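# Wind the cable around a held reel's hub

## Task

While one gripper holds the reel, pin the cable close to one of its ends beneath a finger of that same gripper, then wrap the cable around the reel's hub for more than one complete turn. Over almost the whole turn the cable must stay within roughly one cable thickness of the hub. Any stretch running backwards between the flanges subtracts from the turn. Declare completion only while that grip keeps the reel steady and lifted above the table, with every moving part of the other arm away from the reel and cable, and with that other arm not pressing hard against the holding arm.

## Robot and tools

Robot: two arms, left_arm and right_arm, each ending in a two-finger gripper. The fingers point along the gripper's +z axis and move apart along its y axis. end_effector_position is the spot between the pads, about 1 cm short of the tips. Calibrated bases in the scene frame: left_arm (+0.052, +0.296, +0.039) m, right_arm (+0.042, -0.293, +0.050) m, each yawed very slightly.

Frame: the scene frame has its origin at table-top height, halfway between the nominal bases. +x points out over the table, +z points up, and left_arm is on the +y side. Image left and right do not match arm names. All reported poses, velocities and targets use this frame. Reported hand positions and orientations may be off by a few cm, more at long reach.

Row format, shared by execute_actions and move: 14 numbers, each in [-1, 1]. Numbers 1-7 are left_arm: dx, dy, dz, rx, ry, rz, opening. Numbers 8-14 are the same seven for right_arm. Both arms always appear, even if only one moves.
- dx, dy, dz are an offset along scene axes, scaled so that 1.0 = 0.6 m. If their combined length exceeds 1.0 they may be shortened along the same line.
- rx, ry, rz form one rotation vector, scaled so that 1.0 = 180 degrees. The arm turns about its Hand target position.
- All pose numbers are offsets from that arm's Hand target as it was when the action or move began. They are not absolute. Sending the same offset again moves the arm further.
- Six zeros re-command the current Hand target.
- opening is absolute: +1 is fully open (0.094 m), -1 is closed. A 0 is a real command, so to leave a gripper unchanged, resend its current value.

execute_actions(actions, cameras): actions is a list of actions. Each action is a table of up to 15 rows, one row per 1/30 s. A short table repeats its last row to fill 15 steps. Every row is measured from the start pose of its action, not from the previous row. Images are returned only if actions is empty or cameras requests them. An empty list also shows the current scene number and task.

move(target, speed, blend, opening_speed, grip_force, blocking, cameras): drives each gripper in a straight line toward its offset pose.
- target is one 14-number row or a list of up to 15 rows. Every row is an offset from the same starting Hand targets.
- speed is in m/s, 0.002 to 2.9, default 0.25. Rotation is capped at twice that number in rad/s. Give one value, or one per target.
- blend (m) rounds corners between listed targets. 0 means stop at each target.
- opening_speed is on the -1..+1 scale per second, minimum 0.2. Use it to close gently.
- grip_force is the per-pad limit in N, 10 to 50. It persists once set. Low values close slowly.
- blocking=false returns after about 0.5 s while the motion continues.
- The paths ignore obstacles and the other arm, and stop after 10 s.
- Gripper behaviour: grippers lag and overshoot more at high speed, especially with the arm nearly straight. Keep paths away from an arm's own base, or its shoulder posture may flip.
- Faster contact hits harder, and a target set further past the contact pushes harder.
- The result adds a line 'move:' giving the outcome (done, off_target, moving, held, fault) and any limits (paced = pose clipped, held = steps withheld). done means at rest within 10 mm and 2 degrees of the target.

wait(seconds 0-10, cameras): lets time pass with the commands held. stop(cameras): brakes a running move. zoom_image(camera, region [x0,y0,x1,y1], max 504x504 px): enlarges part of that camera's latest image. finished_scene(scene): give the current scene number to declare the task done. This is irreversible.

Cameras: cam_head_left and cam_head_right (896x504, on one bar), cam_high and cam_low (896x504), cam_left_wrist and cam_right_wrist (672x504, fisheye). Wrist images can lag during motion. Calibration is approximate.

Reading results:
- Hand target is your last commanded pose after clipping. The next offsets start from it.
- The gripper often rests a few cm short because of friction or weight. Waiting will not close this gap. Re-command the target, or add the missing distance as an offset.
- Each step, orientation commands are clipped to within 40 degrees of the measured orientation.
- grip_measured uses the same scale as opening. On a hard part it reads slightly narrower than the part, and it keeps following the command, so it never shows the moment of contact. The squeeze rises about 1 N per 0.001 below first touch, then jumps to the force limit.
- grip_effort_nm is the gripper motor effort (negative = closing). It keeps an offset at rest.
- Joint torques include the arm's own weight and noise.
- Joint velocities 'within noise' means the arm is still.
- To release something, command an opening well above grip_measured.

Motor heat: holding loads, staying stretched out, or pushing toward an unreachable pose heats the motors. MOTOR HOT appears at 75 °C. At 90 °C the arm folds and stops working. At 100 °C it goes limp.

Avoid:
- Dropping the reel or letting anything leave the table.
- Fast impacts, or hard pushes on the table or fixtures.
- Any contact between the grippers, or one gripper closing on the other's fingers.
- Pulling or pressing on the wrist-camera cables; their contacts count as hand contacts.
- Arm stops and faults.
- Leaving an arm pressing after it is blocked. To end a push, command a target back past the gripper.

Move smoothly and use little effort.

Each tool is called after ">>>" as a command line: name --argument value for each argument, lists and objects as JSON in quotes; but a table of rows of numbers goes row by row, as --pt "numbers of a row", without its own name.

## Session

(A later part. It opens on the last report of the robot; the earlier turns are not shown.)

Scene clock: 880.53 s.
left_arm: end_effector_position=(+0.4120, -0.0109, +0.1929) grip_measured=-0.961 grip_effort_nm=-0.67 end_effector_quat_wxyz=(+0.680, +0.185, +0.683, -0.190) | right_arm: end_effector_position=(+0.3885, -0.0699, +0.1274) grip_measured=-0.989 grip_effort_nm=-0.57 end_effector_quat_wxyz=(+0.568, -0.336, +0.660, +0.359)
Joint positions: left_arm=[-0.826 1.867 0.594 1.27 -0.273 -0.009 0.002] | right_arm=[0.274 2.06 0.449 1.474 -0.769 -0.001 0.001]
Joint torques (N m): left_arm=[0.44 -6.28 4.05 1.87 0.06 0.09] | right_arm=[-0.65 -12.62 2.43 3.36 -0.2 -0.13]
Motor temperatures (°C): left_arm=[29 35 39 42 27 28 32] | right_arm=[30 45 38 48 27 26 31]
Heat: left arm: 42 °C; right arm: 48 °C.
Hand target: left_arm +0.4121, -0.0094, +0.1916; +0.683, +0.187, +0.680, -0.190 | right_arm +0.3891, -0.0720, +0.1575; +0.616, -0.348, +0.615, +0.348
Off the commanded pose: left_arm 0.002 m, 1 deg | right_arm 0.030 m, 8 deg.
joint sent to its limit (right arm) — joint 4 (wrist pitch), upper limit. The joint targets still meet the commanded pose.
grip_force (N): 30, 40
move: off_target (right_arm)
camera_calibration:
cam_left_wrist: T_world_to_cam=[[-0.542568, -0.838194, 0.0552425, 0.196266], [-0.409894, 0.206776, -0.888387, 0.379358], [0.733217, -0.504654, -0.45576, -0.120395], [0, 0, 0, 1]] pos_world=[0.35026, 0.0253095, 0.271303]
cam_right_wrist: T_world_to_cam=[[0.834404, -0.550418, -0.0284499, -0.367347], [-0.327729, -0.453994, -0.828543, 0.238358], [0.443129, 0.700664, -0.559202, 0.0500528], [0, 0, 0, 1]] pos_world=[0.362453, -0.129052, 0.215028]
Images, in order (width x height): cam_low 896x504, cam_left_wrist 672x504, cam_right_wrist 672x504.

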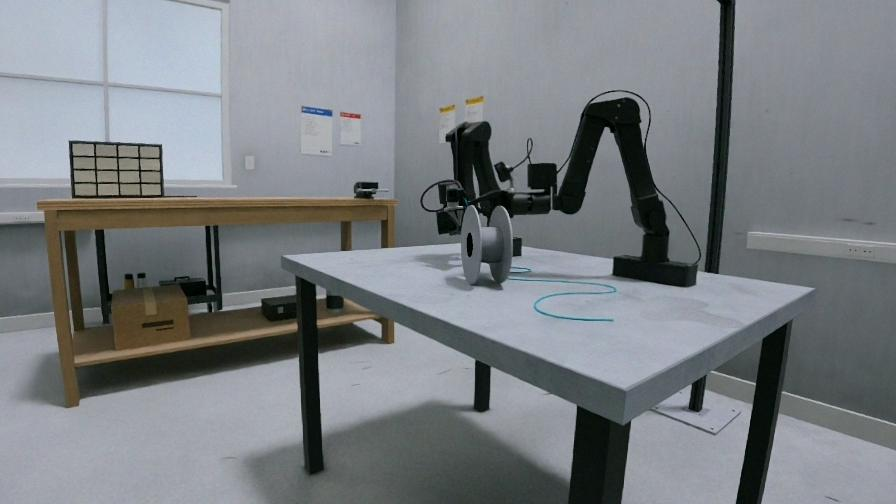

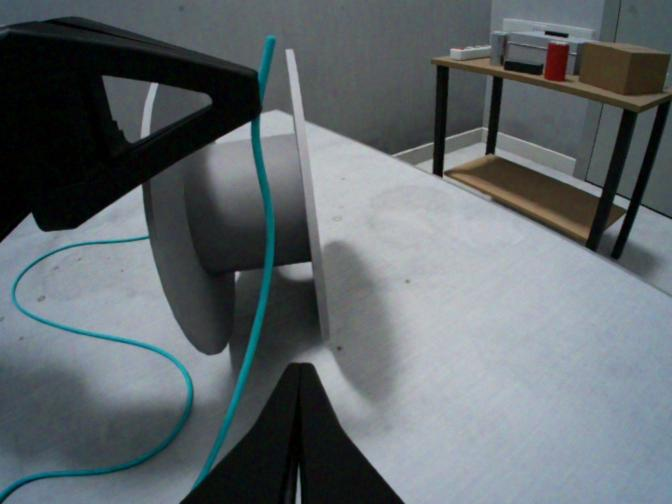

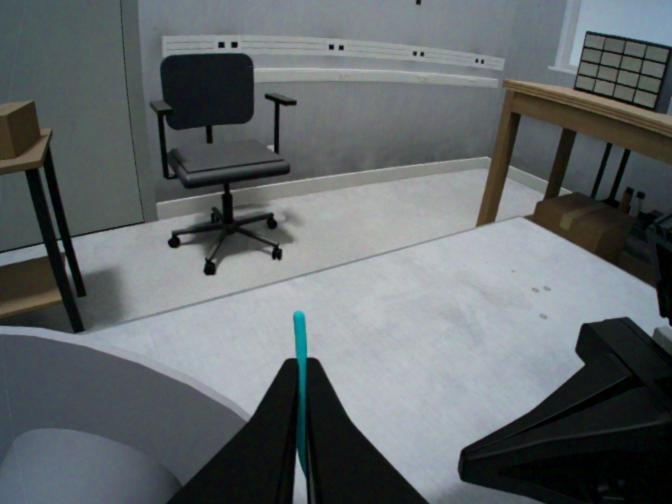

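>>> move --pt "0 0 0.0673 0 0 0 -1.0 0 0 0 0 0 0 -1.0" --pt "0.0173 0.0487 0.0673 0.0102 0.0260 0.1055 -1.0 0 0 0 0 0 0 -1.0" --speed 0.06 --blend '[0.01,0]' --cameras '["cam_left_wrist","cam_right_wrist","cam_low"]'

Scene clock: 914.47 s.
left_arm: end_effector_position=(+0.4211, +0.0239, +0.2040) grip_measured=-0.961 grip_effort_nm=-0.67 end_effector_quat_wxyz=(+0.656, +0.096, +0.747, -0.054) | right_arm: end_effector_position=(+0.3883, -0.0699, +0.1274) grip_measured=-0.989 grip_effort_nm=-0.57 end_effector_quat_wxyz=(+0.568, -0.336, +0.660, +0.359)
Joint positions: left_arm=[-0.897 1.713 0.686 0.855 -0.664 -0.061 0.002] | right_arm=[0.274 2.06 0.449 1.474 -0.769 -0.001 0.001]
Joint torques (N m): left_arm=[-0.62 -9.59 7.95 1.57 -0.2 -0.11] | right_arm=[-0.64 -12.66 2.44 3.36 -0.16 -0.12]
Motor temperatures (°C): left_arm=[29 35 39 42 27 28 32] | right_arm=[30 47 38 54 27 26 31]
Heat: left arm: 42 °C; right arm: 54 °C.
Hand target: left_arm +0.4224, +0.0198, +0.2319; +0.673, +0.076, +0.732, -0.071 | right_arm +0.3891, -0.0720, +0.1575; +0.616, -0.348, +0.615, +0.348
Off the commanded pose: left_arm 0.028 m, 4 deg | right_arm 0.030 m, 8 deg.
joint sent to its limit (right arm) — joint 4 (wrist pitch), upper limit. The joint targets still meet the commanded pose.
grip_force (N): 30, 40
move: off_target (left_arm, right_arm)
camera_calibration:
cam_left_wrist: T_world_to_cam=[[-0.244275, -0.969689, 0.0057618, 0.117431], [-0.555576, 0.13508, -0.82042, 0.434912], [0.794774, -0.203609, -0.571732, -0.113919], [0, 0, 0, 1]] pos_world=[0.360851, 0.0319289, 0.291002]
cam_right_wrist: T_world_to_cam=[[0.834843, -0.549747, -0.0285528, -0.367261], [-0.327394, -0.454144, -0.828593, 0.23824], [0.442549, 0.701093, -0.559123, 0.0502763], [0, 0, 0, 1]] pos_world=[0.362354, -0.128954, 0.215028]
Images, in order (width x height): cam_low 896x504, cam_left_wrist 672x504, cam_right_wrist 672x504.

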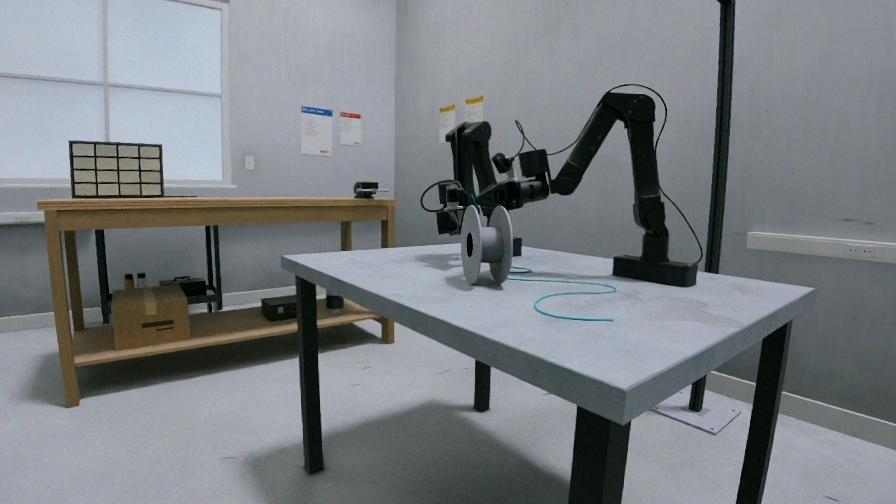

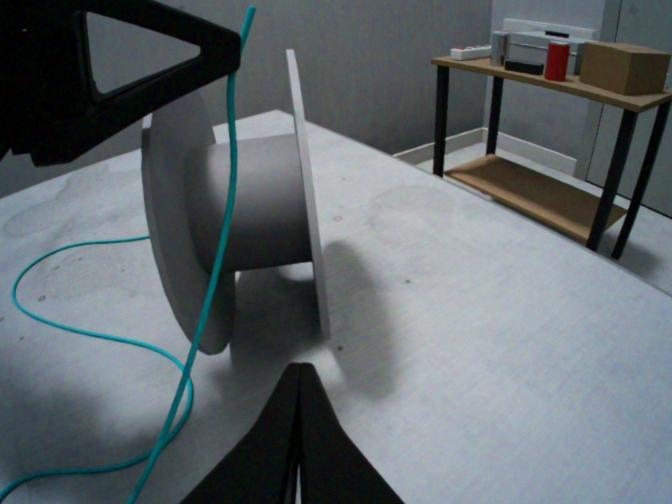

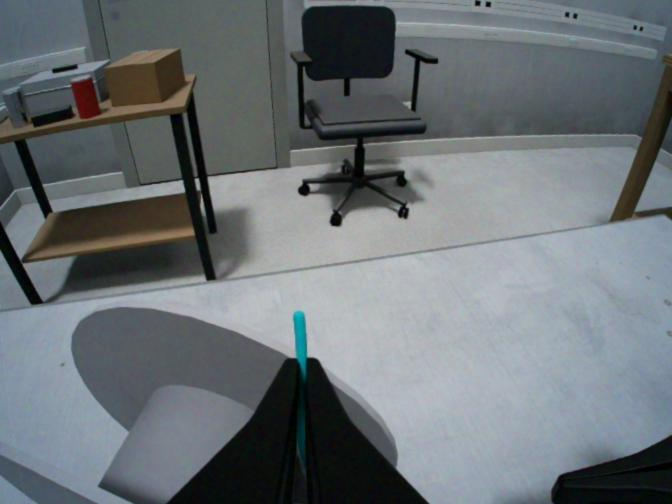

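>>> zoom_image --camera "cam_right_wrist" --region '[0, 280, 450, 504]'

>>> zoom_image --camera "cam_left_wrist" --region '[0, 0, 400, 400]'

Scaled by 1.120 from the camera's 672x504 image, which has a finer 960x720 frame.

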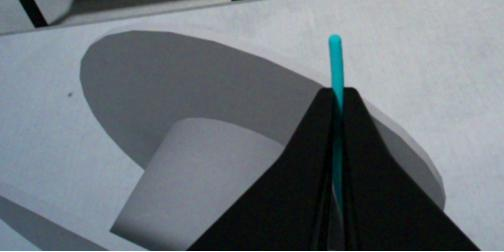

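Scaled by 1.260 from the camera's 672x504 image, which has a finer 960x720 frame.

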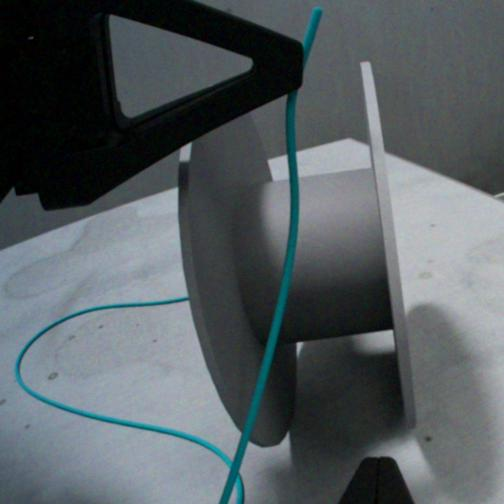

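>>> move --target '[0.018,-0.0105,0.0,0,0,0,-1.0, 0,0,0,0,0,0,-1.0]' --speed 0.04 --cameras '["cam_left_wrist","cam_right_wrist"]'

Scene clock: 940.87 s.
left_arm: end_effector_position=(+0.4274, +0.0163, +0.2219) grip_measured=-0.961 grip_effort_nm=-0.67 end_effector_quat_wxyz=(+0.667, +0.086, +0.737, -0.065) | right_arm: end_effector_position=(+0.3883, -0.0699, +0.1274) grip_measured=-0.989 grip_effort_nm=-0.57 end_effector_quat_wxyz=(+0.568, -0.336, +0.660, +0.359)
Joint positions: left_arm=[-0.897 1.713 0.735 0.849 -0.664 -0.061 0.002] | right_arm=[0.274 2.06 0.449 1.474 -0.769 -0.001 0.001]
Joint torques (N m): left_arm=[0.59 -6.57 8.14 1.58 -0.05 -0.08] | right_arm=[-0.64 -12.66 2.43 3.36 -0.16 -0.12]
Motor temperatures (°C): left_arm=[29 35 42 39 27 28 32] | right_arm=[30 47 37 56 27 26 31]
Heat: left arm: 42 °C; right arm: 56 °C.
Hand target: left_arm +0.4332, +0.0135, +0.2318; +0.673, +0.076, +0.732, -0.071 | right_arm +0.3891, -0.0720, +0.1575; +0.616, -0.348, +0.615, +0.348
Off the commanded pose: left_arm 0.012 m, 2 deg | right_arm 0.030 m, 8 deg.
joint sent to its limit (right arm) — joint 4 (wrist pitch), upper limit. The joint targets still meet the commanded pose.
grip_force (N): 30, 40
move: off_target (left_arm, right_arm)
camera_calibration:
cam_left_wrist: T_world_to_cam=[[-0.244342, -0.96918, 0.0314311, 0.105806], [-0.53309, 0.107182, -0.839242, 0.449159], [0.810007, -0.221818, -0.542849, -0.122865], [0, 0, 0, 1]] pos_world=[0.364816, 0.0271496, 0.306931]
cam_right_wrist: T_world_to_cam=[[0.834843, -0.549747, -0.0285528, -0.367261], [-0.327394, -0.454144, -0.828593, 0.23824], [0.442549, 0.701093, -0.559123, 0.0502763], [0, 0, 0, 1]] pos_world=[0.362354, -0.128954, 0.215028]
Images, in order (width x height): cam_left_wrist 672x504, cam_right_wrist 672x504.

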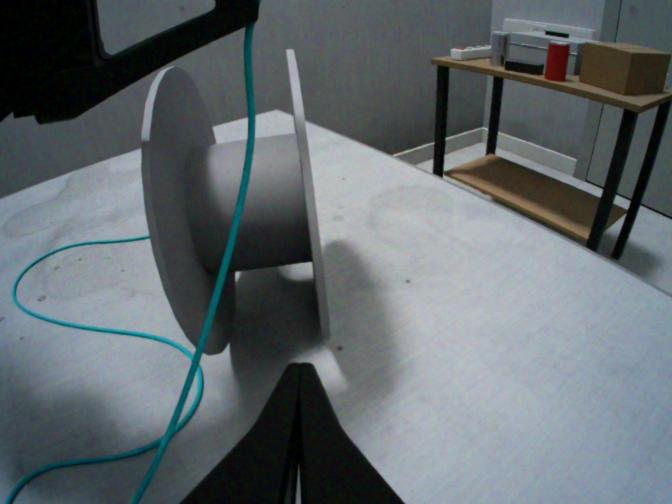

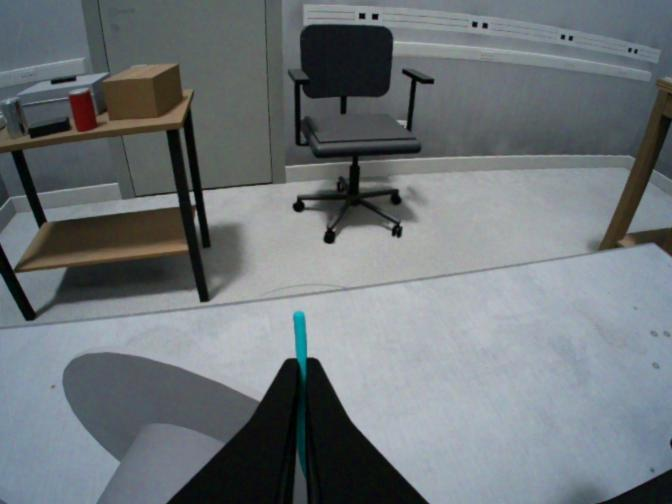

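>>> move --target '[0,0,-0.0413,0,0,0,-1.0, 0,0,0,0,0,0,-1.0]' --speed 0.04 --cameras '["cam_left_wrist","cam_right_wrist"]'

Scene clock: 944.87 s.
left_arm: end_effector_position=(+0.4316, +0.0113, +0.2076) grip_measured=-0.961 grip_effort_nm=-0.67 end_effector_quat_wxyz=(+0.670, +0.083, +0.734, -0.068) | right_arm: end_effector_position=(+0.3883, -0.0699, +0.1274) grip_measured=-0.989 grip_effort_nm=-0.57 end_effector_quat_wxyz=(+0.568, -0.336, +0.660, +0.359)
Joint positions: left_arm=[-0.897 1.787 0.735 0.935 -0.664 -0.061 0.002] | right_arm=[0.274 2.06 0.449 1.474 -0.769 -0.001 0.001]
Joint torques (N m): left_arm=[0.57 -6.53 4.98 1.77 -0.03 -0.09] | right_arm=[-0.66 -12.67 2.44 3.36 -0.15 -0.12]
Motor temperatures (°C): left_arm=[29 35 42 39 27 28 32] | right_arm=[30 48 37 57 27 26 31]
Heat: left arm: 42 °C; right arm: 57 °C.
Hand target: left_arm +0.4332, +0.0135, +0.2072; +0.674, +0.076, +0.732, -0.072 | right_arm +0.3891, -0.0720, +0.1575; +0.616, -0.348, +0.615, +0.348
Off the commanded pose: left_arm 0.003 m, 1 deg | right_arm 0.030 m, 8 deg.
joint sent to its limit (right arm) — joint 4 (wrist pitch), upper limit. The joint targets still meet the commanded pose.
grip_force (N): 30, 40
move: off_target (right_arm)
camera_calibration:
cam_left_wrist: T_world_to_cam=[[-0.244704, -0.968828, 0.0386295, 0.101064], [-0.526525, 0.0993225, -0.844338, 0.43824], [0.814182, -0.226952, -0.534416, -0.138617], [0, 0, 0, 1]] pos_world=[0.368335, 0.0229274, 0.292039]
cam_right_wrist: T_world_to_cam=[[0.834843, -0.549747, -0.0285528, -0.367261], [-0.327394, -0.454144, -0.828593, 0.23824], [0.442549, 0.701093, -0.559123, 0.0502763], [0, 0, 0, 1]] pos_world=[0.362354, -0.128954, 0.215028]
Images, in order (width x height): cam_left_wrist 672x504, cam_right_wrist 672x504.

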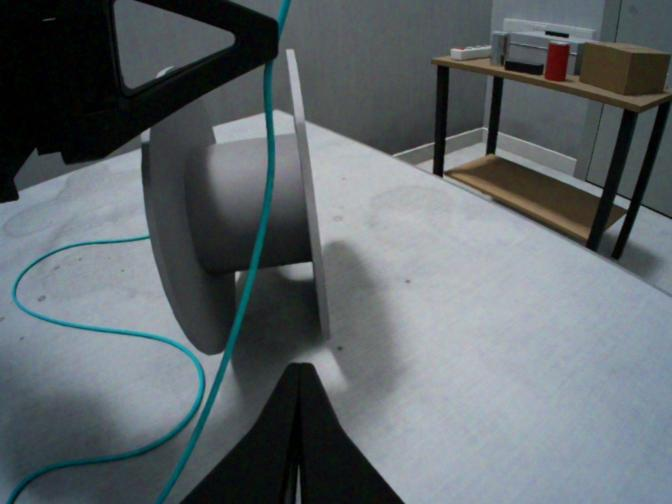

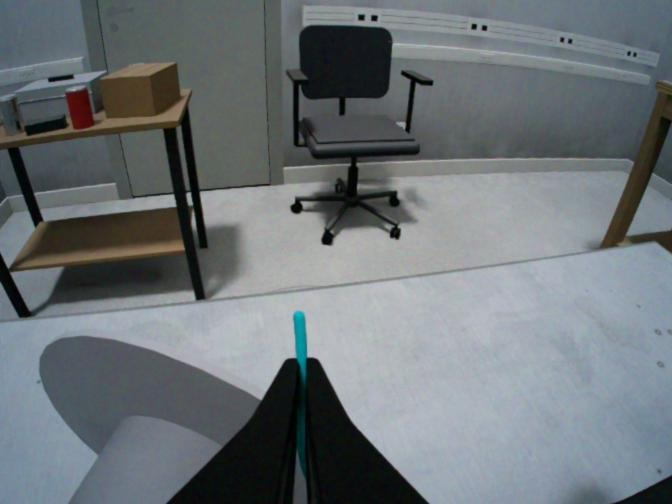

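>>> move --target '[0,0,0,0,0,0,-1.0, 0.0332,0.051,-0.0158,0,0,0,0.6]' --speed 0.05 --cameras '["cam_left_wrist","cam_right_wrist","cam_low"]'

Scene clock: 965.13 s.
left_arm: end_effector_position=(+0.4316, +0.0113, +0.2077) grip_measured=-0.961 grip_effort_nm=-0.67 end_effector_quat_wxyz=(+0.670, +0.083, +0.734, -0.068) | right_arm: end_effector_position=(+0.4059, -0.0444, +0.1395) grip_measured=+0.598 grip_effort_nm=0.14 end_effector_quat_wxyz=(+0.590, -0.344, +0.639, +0.353)
Joint positions: left_arm=[-0.897 1.787 0.735 0.936 -0.664 -0.061 0.002] | right_arm=[0.343 2.091 0.545 1.474 -0.701 -0.001 0.075]
Joint torques (N m): left_arm=[0.58 -6.61 4.94 1.74 -0.04 -0.08] | right_arm=[0.64 -7.54 4.37 3.24 -0.02 -0.02]
Motor temperatures (°C): left_arm=[29 36 40 41 27 28 32] | right_arm=[30 48 37 58 27 26 31]
Heat: left arm: 41 °C; right arm: 58 °C.
Hand target: left_arm +0.4332, +0.0135, +0.2071; +0.673, +0.076, +0.732, -0.071 | right_arm +0.4091, -0.0414, +0.1481; +0.616, -0.348, +0.615, +0.348
Off the commanded pose: left_arm 0.003 m, 1 deg | right_arm 0.010 m, 4 deg.
grip_force (N): 30, 40
move: off_target (right_arm)
camera_calibration:
cam_left_wrist: T_world_to_cam=[[-0.244627, -0.968838, 0.0388582, 0.100965], [-0.526284, 0.0990119, -0.844524, 0.438298], [0.81436, -0.227044, -0.534105, -0.138719], [0, 0, 0, 1]] pos_world=[0.368335, 0.0229267, 0.29214]
cam_right_wrist: T_world_to_cam=[[0.835951, -0.548497, 0.0183484, -0.374609], [-0.272824, -0.44435, -0.8533, 0.247283], [0.476185, 0.708311, -0.521098, 0.0128076], [0, 0, 0, 1]] pos_world=[0.374521, -0.104664, 0.224554]
Images, in order (width x height): cam_low 896x504, cam_left_wrist 672x504, cam_right_wrist 672x504.

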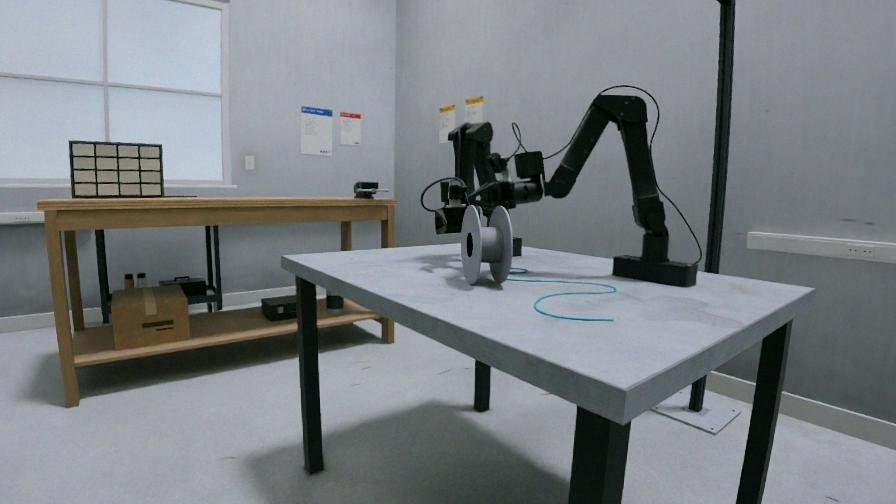

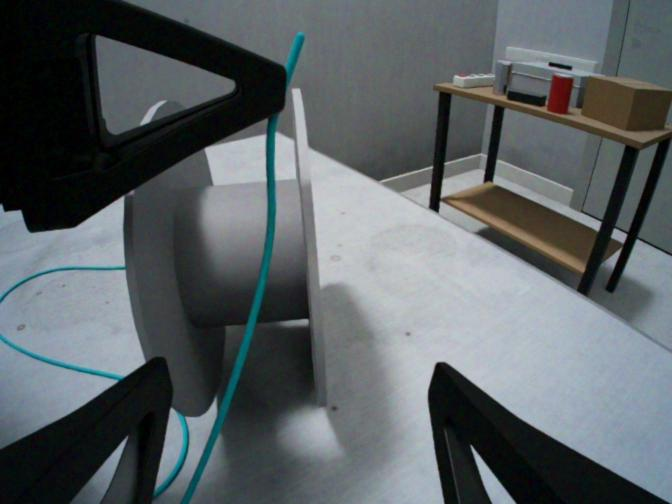

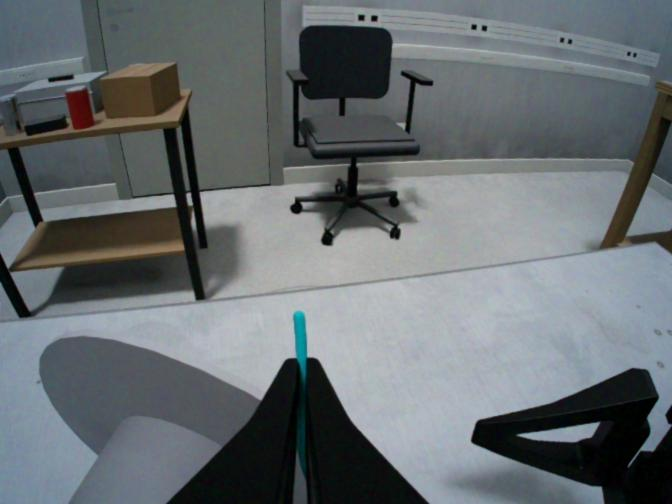

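>>> move --target '[0,0,0,0,0,0,-1.0, 0.0515,0.0898,0.0,0,0,0,0.6]' --speed 0.04 --cameras '["cam_left_wrist","cam_right_wrist"]'

Scene clock: 973.40 s.
left_arm: end_effector_position=(+0.4316, +0.0113, +0.2077) grip_measured=-0.961 grip_effort_nm=-0.67 end_effector_quat_wxyz=(+0.670, +0.083, +0.734, -0.068) | right_arm: end_effector_position=(+0.4371, +0.0088, +0.1630) grip_measured=+0.598 grip_effort_nm=0.14 end_effector_quat_wxyz=(+0.628, -0.350, +0.602, +0.348)
Joint positions: left_arm=[-0.897 1.787 0.735 0.936 -0.664 -0.061 0.002] | right_arm=[0.462 2.165 0.755 1.445 -0.582 -0.001 0.075]
Joint torques (N m): left_arm=[0.58 -6.69 5.12 1.77 -0.06 -0.08] | right_arm=[0.69 -8.87 5.2 2.14 0.05 0]
Motor temperatures (°C): left_arm=[29 36 40 41 27 28 32] | right_arm=[30 45 37 58 27 26 30]
Heat: left arm: 41 °C; right arm: 58 °C.
Hand target: left_arm +0.4332, +0.0135, +0.2071; +0.673, +0.076, +0.732, -0.071 | right_arm +0.4399, +0.0125, +0.1481; +0.616, -0.348, +0.615, +0.348
Off the commanded pose: left_arm 0.003 m, 1 deg | right_arm 0.016 m, 2 deg.
grip_force (N): 30, 40
move: off_target (right_arm)
camera_calibration:
cam_left_wrist: T_world_to_cam=[[-0.244627, -0.968838, 0.0388582, 0.100965], [-0.526284, 0.0990119, -0.844524, 0.438298], [0.81436, -0.227044, -0.534105, -0.138719], [0, 0, 0, 1]] pos_world=[0.368335, 0.0229267, 0.29214]
cam_right_wrist: T_world_to_cam=[[0.831372, -0.549902, 0.0801755, -0.379953], [-0.185682, -0.410864, -0.892588, 0.267574], [0.523777, 0.727186, -0.443688, -0.0609521], [0, 0, 0, 1]] pos_world=[0.397492, -0.0546769, 0.242253]
Images, in order (width x height): cam_left_wrist 672x504, cam_right_wrist 672x504.

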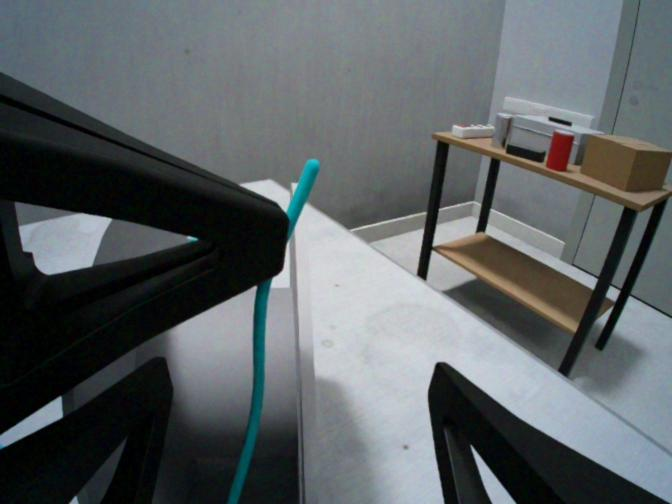

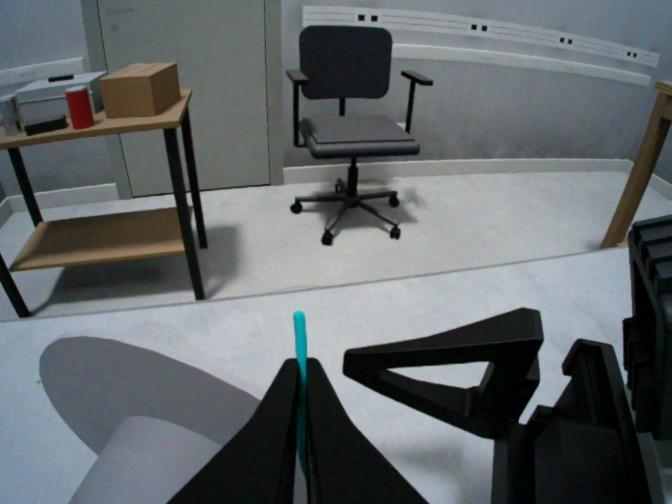

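>>> move --target '[0,0,0,0,0,0,-1.0, 0,0,-0.0083,0,0,0,0.6]' --speed 0.02 --cameras '[]'

Scene clock: 979.40 s.
left_arm: end_effector_position=(+0.4316, +0.0113, +0.2077) grip_measured=-0.961 grip_effort_nm=-0.67 end_effector_quat_wxyz=(+0.670, +0.083, +0.734, -0.068) | right_arm: end_effector_position=(+0.4371, +0.0086, +0.1524) grip_measured=+0.598 grip_effort_nm=0.14 end_effector_quat_wxyz=(+0.620, -0.349, +0.611, +0.348)
Joint positions: left_arm=[-0.897 1.787 0.735 0.936 -0.664 -0.061 0.002] | right_arm=[0.462 2.187 0.755 1.445 -0.581 -0.001 0.075]
Joint torques (N m): left_arm=[0.46 -6.71 4.96 1.75 -0.02 -0.09] | right_arm=[0.72 -9.03 5.38 2.35 0.06 0]
Motor temperatures (°C): left_arm=[29 36 40 42 27 28 32] | right_arm=[30 44 38 57 27 26 30]
Heat: left arm: 42 °C; right arm: 57 °C.
Hand target: left_arm +0.4332, +0.0135, +0.2071; +0.673, +0.076, +0.732, -0.071 | right_arm +0.4399, +0.0125, +0.1430; +0.616, -0.348, +0.615, +0.348
Off the commanded pose: left_arm 0.003 m, 1 deg | right_arm 0.011 m, 1 deg.
grip_force (N): 30, 40
move: off_target (right_arm)
No camera images: "cameras" was empty.

>>> move --target '[0,0,0,0,0,0,-1.0, 0,0,0,0,0,0,-0.5]' --speed 0.02 --opening_speed 0.4 --cameras '["cam_left_wrist"]'

Scene clock: 984.10 s.
left_arm: end_effector_position=(+0.4316, +0.0113, +0.2078) grip_measured=-0.961 grip_effort_nm=-0.67 end_effector_quat_wxyz=(+0.671, +0.083, +0.734, -0.068) | right_arm: end_effector_position=(+0.4371, +0.0086, +0.1524) grip_measured=-0.498 grip_effort_nm=-0.11 end_effector_quat_wxyz=(+0.620, -0.349, +0.611, +0.348)
Joint positions: left_arm=[-0.897 1.787 0.735 0.937 -0.664 -0.061 0.002] | right_arm=[0.462 2.187 0.755 1.445 -0.581 -0.001 0.024]
Joint torques (N m): left_arm=[0.61 -6.58 5.04 1.78 -0.04 -0.05] | right_arm=[0.7 -9.05 5.37 2.34 0.06 0.01]
Motor temperatures (°C): left_arm=[29 36 40 42 27 28 32] | right_arm=[30 44 38 56 27 26 30]
Heat: left arm: 42 °C; right arm: 56 °C.
Hand target: left_arm +0.4332, +0.0135, +0.2072; +0.674, +0.076, +0.732, -0.072 | right_arm +0.4399, +0.0125, +0.1430; +0.616, -0.348, +0.615, +0.348
Off the commanded pose: left_arm 0.003 m, 1 deg | right_arm 0.011 m, 1 deg.
grip_force (N): 30, 40
move: off_target (right_arm)
camera_calibration:
cam_left_wrist: T_world_to_cam=[[-0.244717, -0.968795, 0.0393667, 0.100843], [-0.525919, 0.098518, -0.84481, 0.438344], [0.814569, -0.227443, -0.533617, -0.138877], [0, 0, 0, 1]] pos_world=[0.368336, 0.0229251, 0.29224]
Images, in order (width x height): cam_left_wrist 672x504.

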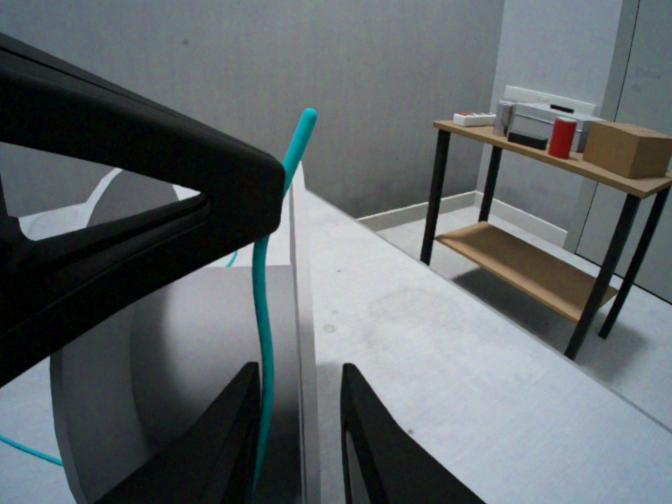

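>>> execute_actions --actions '[]'

Scene clock: 996.60 s.
left_arm: end_effector_position=(+0.4316, +0.0113, +0.2078) grip_measured=-0.961 grip_effort_nm=-0.67 end_effector_quat_wxyz=(+0.671, +0.083, +0.734, -0.068) | right_arm: end_effector_position=(+0.4371, +0.0086, +0.1524) grip_measured=-0.498 grip_effort_nm=-0.11 end_effector_quat_wxyz=(+0.620, -0.349, +0.611, +0.348)
Joint positions: left_arm=[-0.897 1.787 0.735 0.937 -0.664 -0.061 0.002] | right_arm=[0.462 2.187 0.755 1.445 -0.581 -0.001 0.024]
Joint velocities: within noise
Joint torques (N m): left_arm=[0.51 -6.64 5 1.78 -0.05 -0.1] | right_arm=[0.72 -9.03 5.37 2.35 0.06 0]
Motor temperatures (°C): left_arm=[29 36 40 42 27 28 32] | right_arm=[30 42 38 56 27 26 30]
Heat: left arm: 42 °C; right arm: 56 °C.
Hand target: left_arm +0.4332, +0.0135, +0.2072; +0.673, +0.076, +0.732, -0.072 | right_arm +0.4399, +0.0125, +0.1430; +0.616, -0.348, +0.615, +0.348
Tool commands: left_gripper/opening=-1.0 right_gripper/opening=-0.5
Off the commanded pose: left_arm 0.003 m, 1 deg | right_arm 0.011 m, 1 deg.
grip_force (N): 30, 40
camera_calibration:
cam_left_wrist: T_world_to_cam=[[-0.244717, -0.968795, 0.0393667, 0.100843], [-0.525919, 0.098518, -0.84481, 0.438344], [0.814569, -0.227443, -0.533617, -0.138877], [0, 0, 0, 1]] pos_world=[0.368336, 0.0229251, 0.29224]
cam_right_wrist: T_world_to_cam=[[0.83231, -0.550075, 0.0683863, -0.377794], [-0.204544, -0.419447, -0.884436, 0.265083], [0.51519, 0.722137, -0.461624, -0.0590672], [0, 0, 0, 1]] pos_world=[0.399094, -0.0539723, 0.233018]

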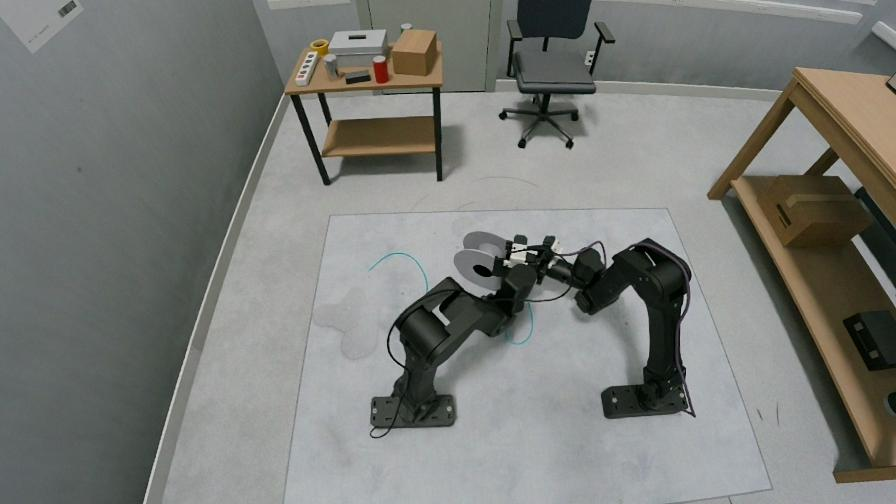

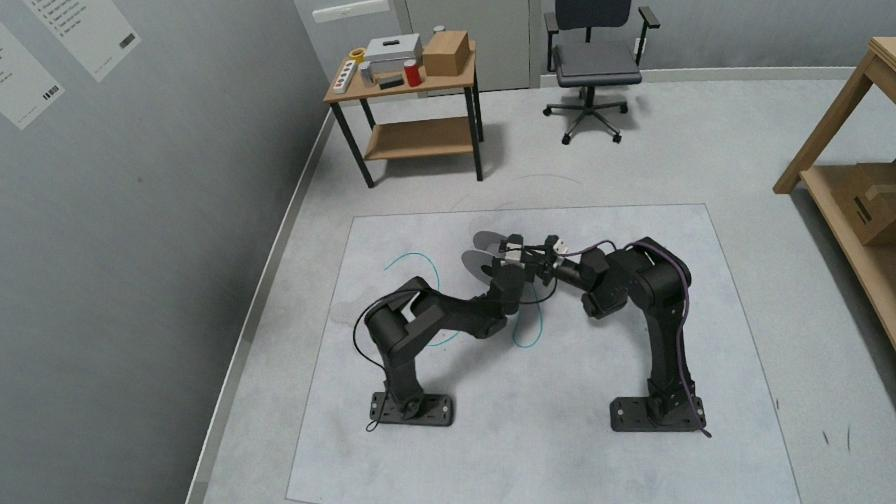

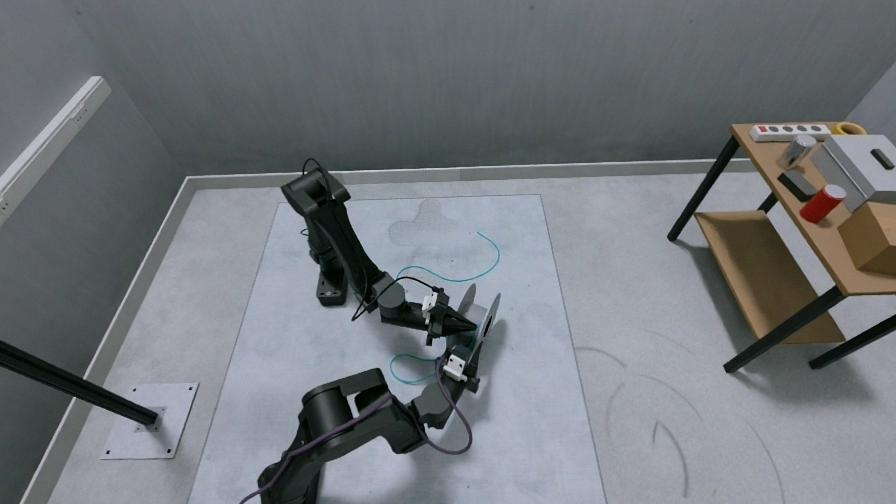

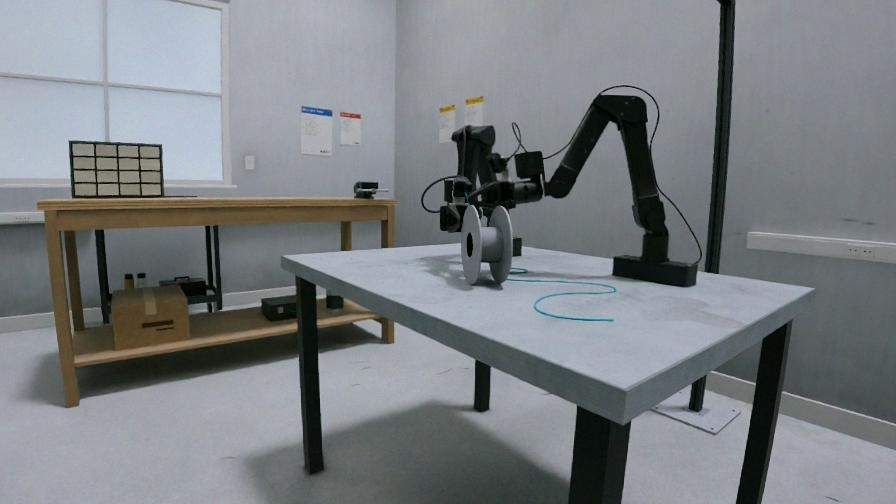

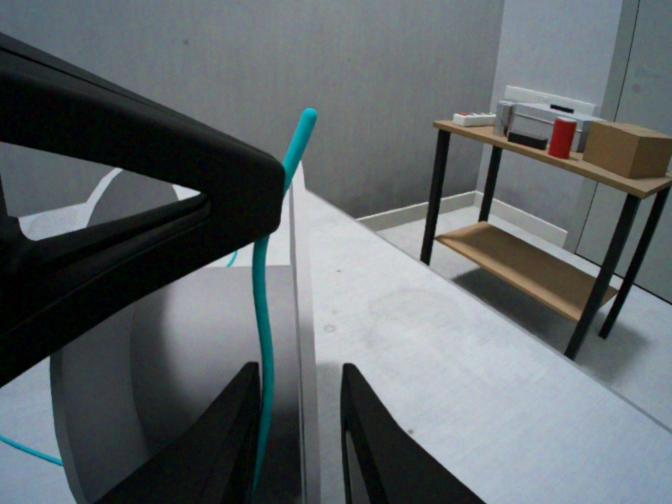

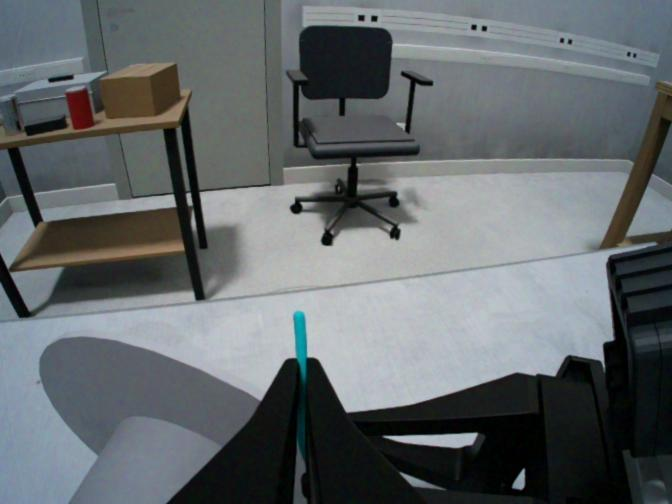

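>>> move --target '[0,0,0,0,0,0,-1.0, 0,0,0,0,0,0,-0.8]' --opening_speed 0.25 --speed 0.05 --cameras '["cam_left_wrist"]'

>>> zoom_image --camera "cam_left_wrist" --region '[200, 250, 430, 504]'

Scene clock: 1001.20 s.
left_arm: end_effector_position=(+0.4316, +0.0113, +0.2082) grip_measured=-0.961 grip_effort_nm=-0.67 end_effector_quat_wxyz=(+0.671, +0.082, +0.734, -0.069) | right_arm: end_effector_position=(+0.4378, +0.0088, +0.1534) grip_measured=-0.797 grip_effort_nm=-0.12 end_effector_quat_wxyz=(+0.621, -0.349, +0.610, +0.347)
Joint positions: left_arm=[-0.897 1.787 0.735 0.938 -0.664 -0.061 0.002] | right_arm=[0.462 2.187 0.758 1.445 -0.58 -0.001 0.01]
Joint torques (N m): left_arm=[0.53 -6.6 5.09 1.73 -0.03 -0.08] | right_arm=[0.73 -9.06 5.15 2.35 0.05 0]
Motor temperatures (°C): left_arm=[29 36 40 42 27 28 32] | right_arm=[30 42 38 56 27 26 30]
Heat: left arm: 42 °C; right arm: 56 °C.
Hand target: left_arm +0.4332, +0.0135, +0.2072; +0.673, +0.076, +0.732, -0.072 | right_arm +0.4399, +0.0125, +0.1430; +0.616, -0.348, +0.615, +0.348
Off the commanded pose: left_arm 0.003 m, 1 deg | right_arm 0.011 m, 1 deg.
grip_force (N): 30, 40
move: off_target (right_arm)
camera_calibration:
cam_left_wrist: T_world_to_cam=[[-0.244774, -0.968735, 0.0404655, 0.100599], [-0.524888, 0.0973036, -0.845591, 0.438415], [0.815217, -0.228218, -0.532295, -0.139223], [0, 0, 0, 1]] pos_world=[0.368239, 0.0230217, 0.292542]
Images, in order (width x height): cam_left_wrist 672x504.

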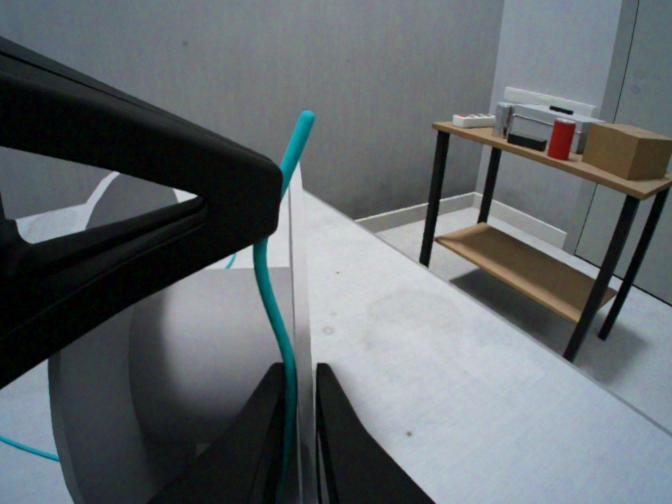

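Scaled by 1.984 from the camera's 672x504 image, which has a finer 960x720 frame.

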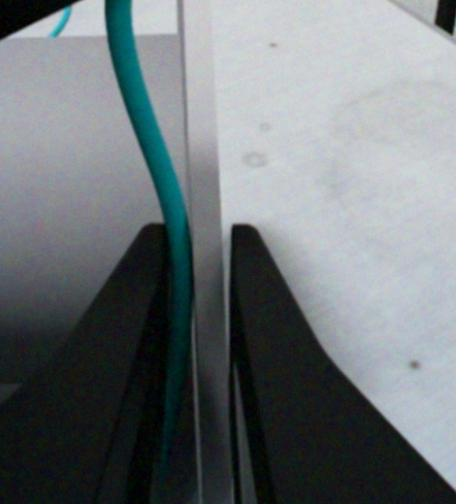

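>>> move --target '[0,0,0,0,0,0,-1.0, 0,0,0,0,0,0,-1.0]' --opening_speed 0.25 --speed 0.05 --cameras '["cam_left_wrist"]'

>>> zoom_image --camera "cam_left_wrist" --region '[200, 250, 430, 504]'

Scene clock: 1003.87 s.
left_arm: end_effector_position=(+0.4316, +0.0112, +0.2085) grip_measured=-0.961 grip_effort_nm=-0.67 end_effector_quat_wxyz=(+0.671, +0.082, +0.733, -0.069) | right_arm: end_effector_position=(+0.4371, +0.0096, +0.1534) grip_measured=-0.858 grip_effort_nm=-0.83 end_effector_quat_wxyz=(+0.621, -0.350, +0.609, +0.348)
Joint positions: left_arm=[-0.897 1.787 0.735 0.94 -0.664 -0.061 0.002] | right_arm=[0.464 2.187 0.758 1.445 -0.581 -0.001 0.007]
Joint torques (N m): left_arm=[0.53 -6.52 5.11 1.76 -0.03 -0.06] | right_arm=[0.54 -9.07 5.15 2.35 0.07 0.01]
Motor temperatures (°C): left_arm=[29 36 40 42 27 28 32] | right_arm=[30 42 38 55 27 26 30]
Heat: left arm: 42 °C; right arm: 55 °C.
Hand target: left_arm +0.4332, +0.0135, +0.2072; +0.674, +0.076, +0.732, -0.072 | right_arm +0.4399, +0.0125, +0.1430; +0.616, -0.348, +0.615, +0.348
Off the commanded pose: left_arm 0.003 m, 1 deg | right_arm 0.011 m, 1 deg.
grip_force (N): 30, 40
move: off_target (right_arm)
camera_calibration:
cam_left_wrist: T_world_to_cam=[[-0.24476, -0.968713, 0.0410731, 0.100479], [-0.524266, 0.096591, -0.846059, 0.438448], [0.815621, -0.228614, -0.531505, -0.139384], [0, 0, 0, 1]] pos_world=[0.368141, 0.0231198, 0.292742]
Images, in order (width x height): cam_left_wrist 672x504.

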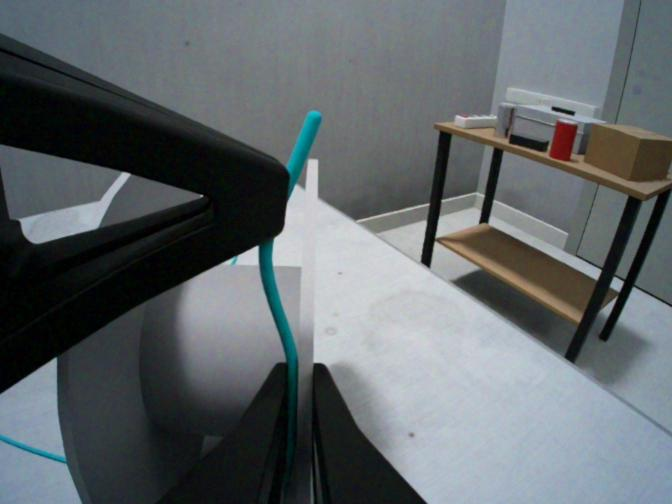

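Scaled by 1.984 from the camera's 672x504 image, which has a finer 960x720 frame.

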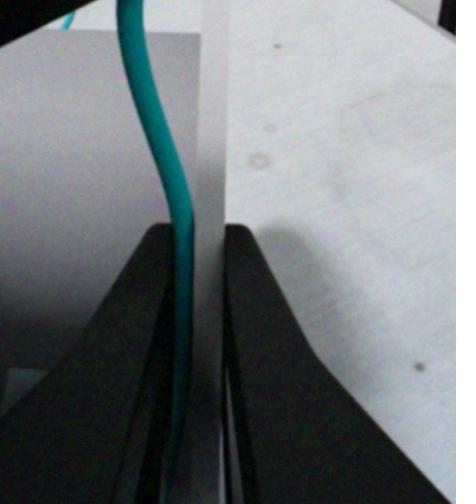

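>>> move --target '[0,0,0,0,0,0,-0.72, 0,0,0,0,0,0,-1.0]' --opening_speed 0.25 --speed 0.05 --cameras '["cam_left_wrist", "cam_right_wrist"]'

Scene clock: 1051.03 s.
left_arm: end_effector_position=(+0.4316, +0.0112, +0.2085) grip_measured=-0.723 grip_effort_nm=0.13 end_effector_quat_wxyz=(+0.671, +0.082, +0.733, -0.069) | right_arm: end_effector_position=(+0.4371, +0.0096, +0.1534) grip_measured=-0.859 grip_effort_nm=-0.83 end_effector_quat_wxyz=(+0.621, -0.350, +0.609, +0.348)
Joint positions: left_arm=[-0.897 1.787 0.735 0.94 -0.664 -0.061 0.013] | right_arm=[0.464 2.187 0.758 1.445 -0.581 -0.001 0.007]
Joint torques (N m): left_arm=[0.58 -6.61 5.04 1.75 -0.03 -0.09] | right_arm=[0.57 -9.05 5.16 2.35 0.07 0]
Heat: left arm: 41 °C; right arm: 54 °C.
Hand target: left_arm +0.4332, +0.0135, +0.2071; +0.673, +0.076, +0.732, -0.071 | right_arm +0.4399, +0.0125, +0.1430; +0.616, -0.348, +0.615, +0.348
Off the commanded pose: left_arm 0.003 m, 1 deg | right_arm 0.011 m, 1 deg.
grip_force (N): 30, 40
move: off_target (right_arm)
camera_calibration:
cam_left_wrist: T_world_to_cam=[[-0.24476, -0.968713, 0.0410731, 0.100479], [-0.524266, 0.096591, -0.846059, 0.438448], [0.815621, -0.228614, -0.531505, -0.139384], [0, 0, 0, 1]] pos_world=[0.368141, 0.0231198, 0.292742]
cam_right_wrist: T_world_to_cam=[[0.833152, -0.548605, 0.0699292, -0.377948], [-0.201315, -0.418613, -0.885571, 0.265118], [0.515102, 0.723737, -0.459211, -0.0596692], [0, 0, 0, 1]] pos_world=[0.398996, -0.0531773, 0.23381]
Images, in order (width x height): cam_left_wrist 672x504, cam_right_wrist 672x504.

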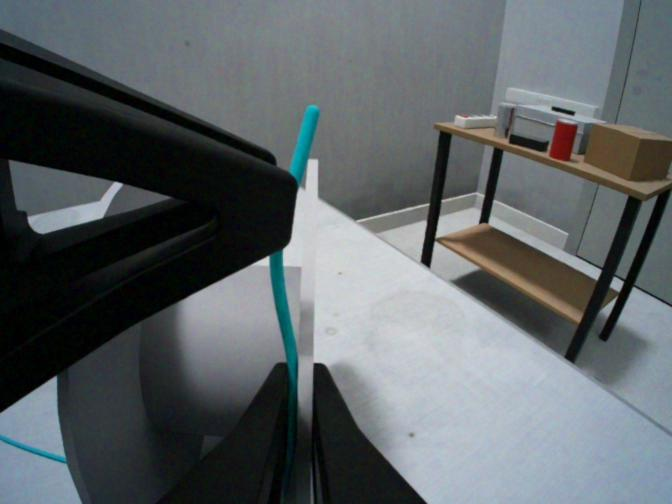

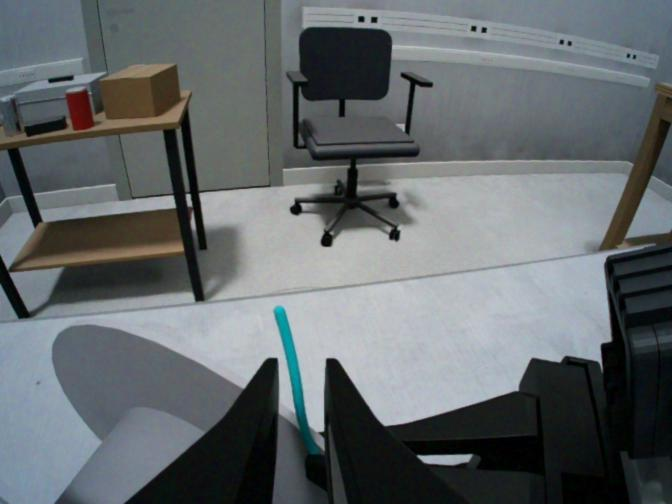

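>>> move --pt "-0.01 0.002 0.035 0 0 0 -0.72 0 0 0 0 0 0 -1.0" --pt "-0.19 0.04 0.075 0 0 0 -0.72 0 0 0 0 0 0 -1.0" --blend '[0.01, 0]' --speed 0.08 --cameras '["cam_left_wrist", "cam_high"]'

Scene clock: 1057.70 s.
left_arm: end_effector_position=(+0.3220, +0.0334, +0.2469) grip_measured=-0.723 grip_effort_nm=0.13 end_effector_quat_wxyz=(+0.671, +0.086, +0.734, -0.066) | right_arm: end_effector_position=(+0.4371, +0.0096, +0.1534) grip_measured=-0.859 grip_effort_nm=-0.83 end_effector_quat_wxyz=(+0.621, -0.350, +0.609, +0.348)
Joint positions: left_arm=[-1.19 1.36 0.526 0.675 -0.953 -0.113 0.013] | right_arm=[0.464 2.187 0.758 1.445 -0.581 -0.001 0.007]
Joint torques (N m): left_arm=[-0.49 -6.15 5.55 1.4 -0.19 -0.11] | right_arm=[0.55 -9.06 5.15 2.35 0.07 0]
Heat: left arm: 41 °C; right arm: 54 °C.
Hand target: left_arm +0.3193, +0.0375, +0.2521; +0.673, +0.075, +0.732, -0.071 | right_arm +0.4399, +0.0125, +0.1430; +0.616, -0.348, +0.615, +0.348
Off the commanded pose: left_arm 0.007 m, 1 deg | right_arm 0.011 m, 1 deg.
grip_force (N): 30, 40
move: off_target (right_arm)
camera_calibration:
cam_left_wrist: T_world_to_cam=[[-0.246301, -0.968645, 0.0325867, 0.0961464], [-0.525189, 0.105133, -0.844466, 0.410942], [0.814562, -0.225107, -0.534617, -0.0234894], [0, 0, 0, 1]] pos_world=[0.258637, 0.0446407, 0.331336]
Images, in order (width x height): cam_high 896x504, cam_left_wrist 672x504.

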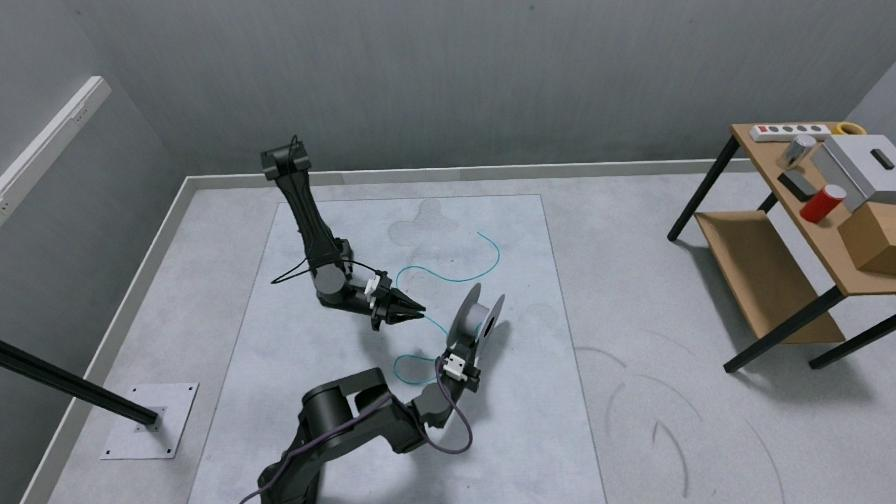

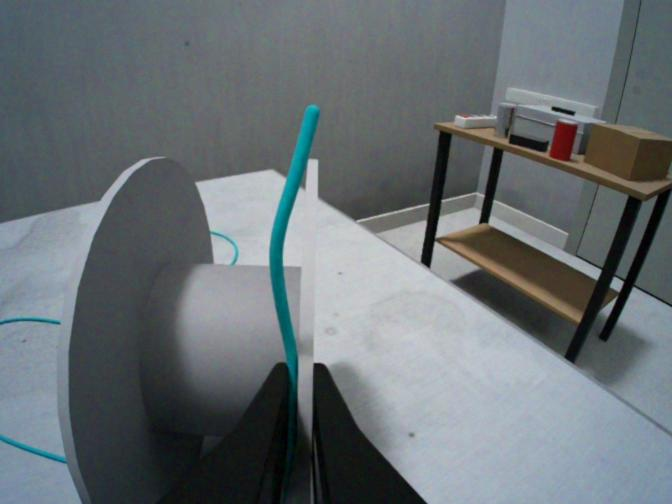

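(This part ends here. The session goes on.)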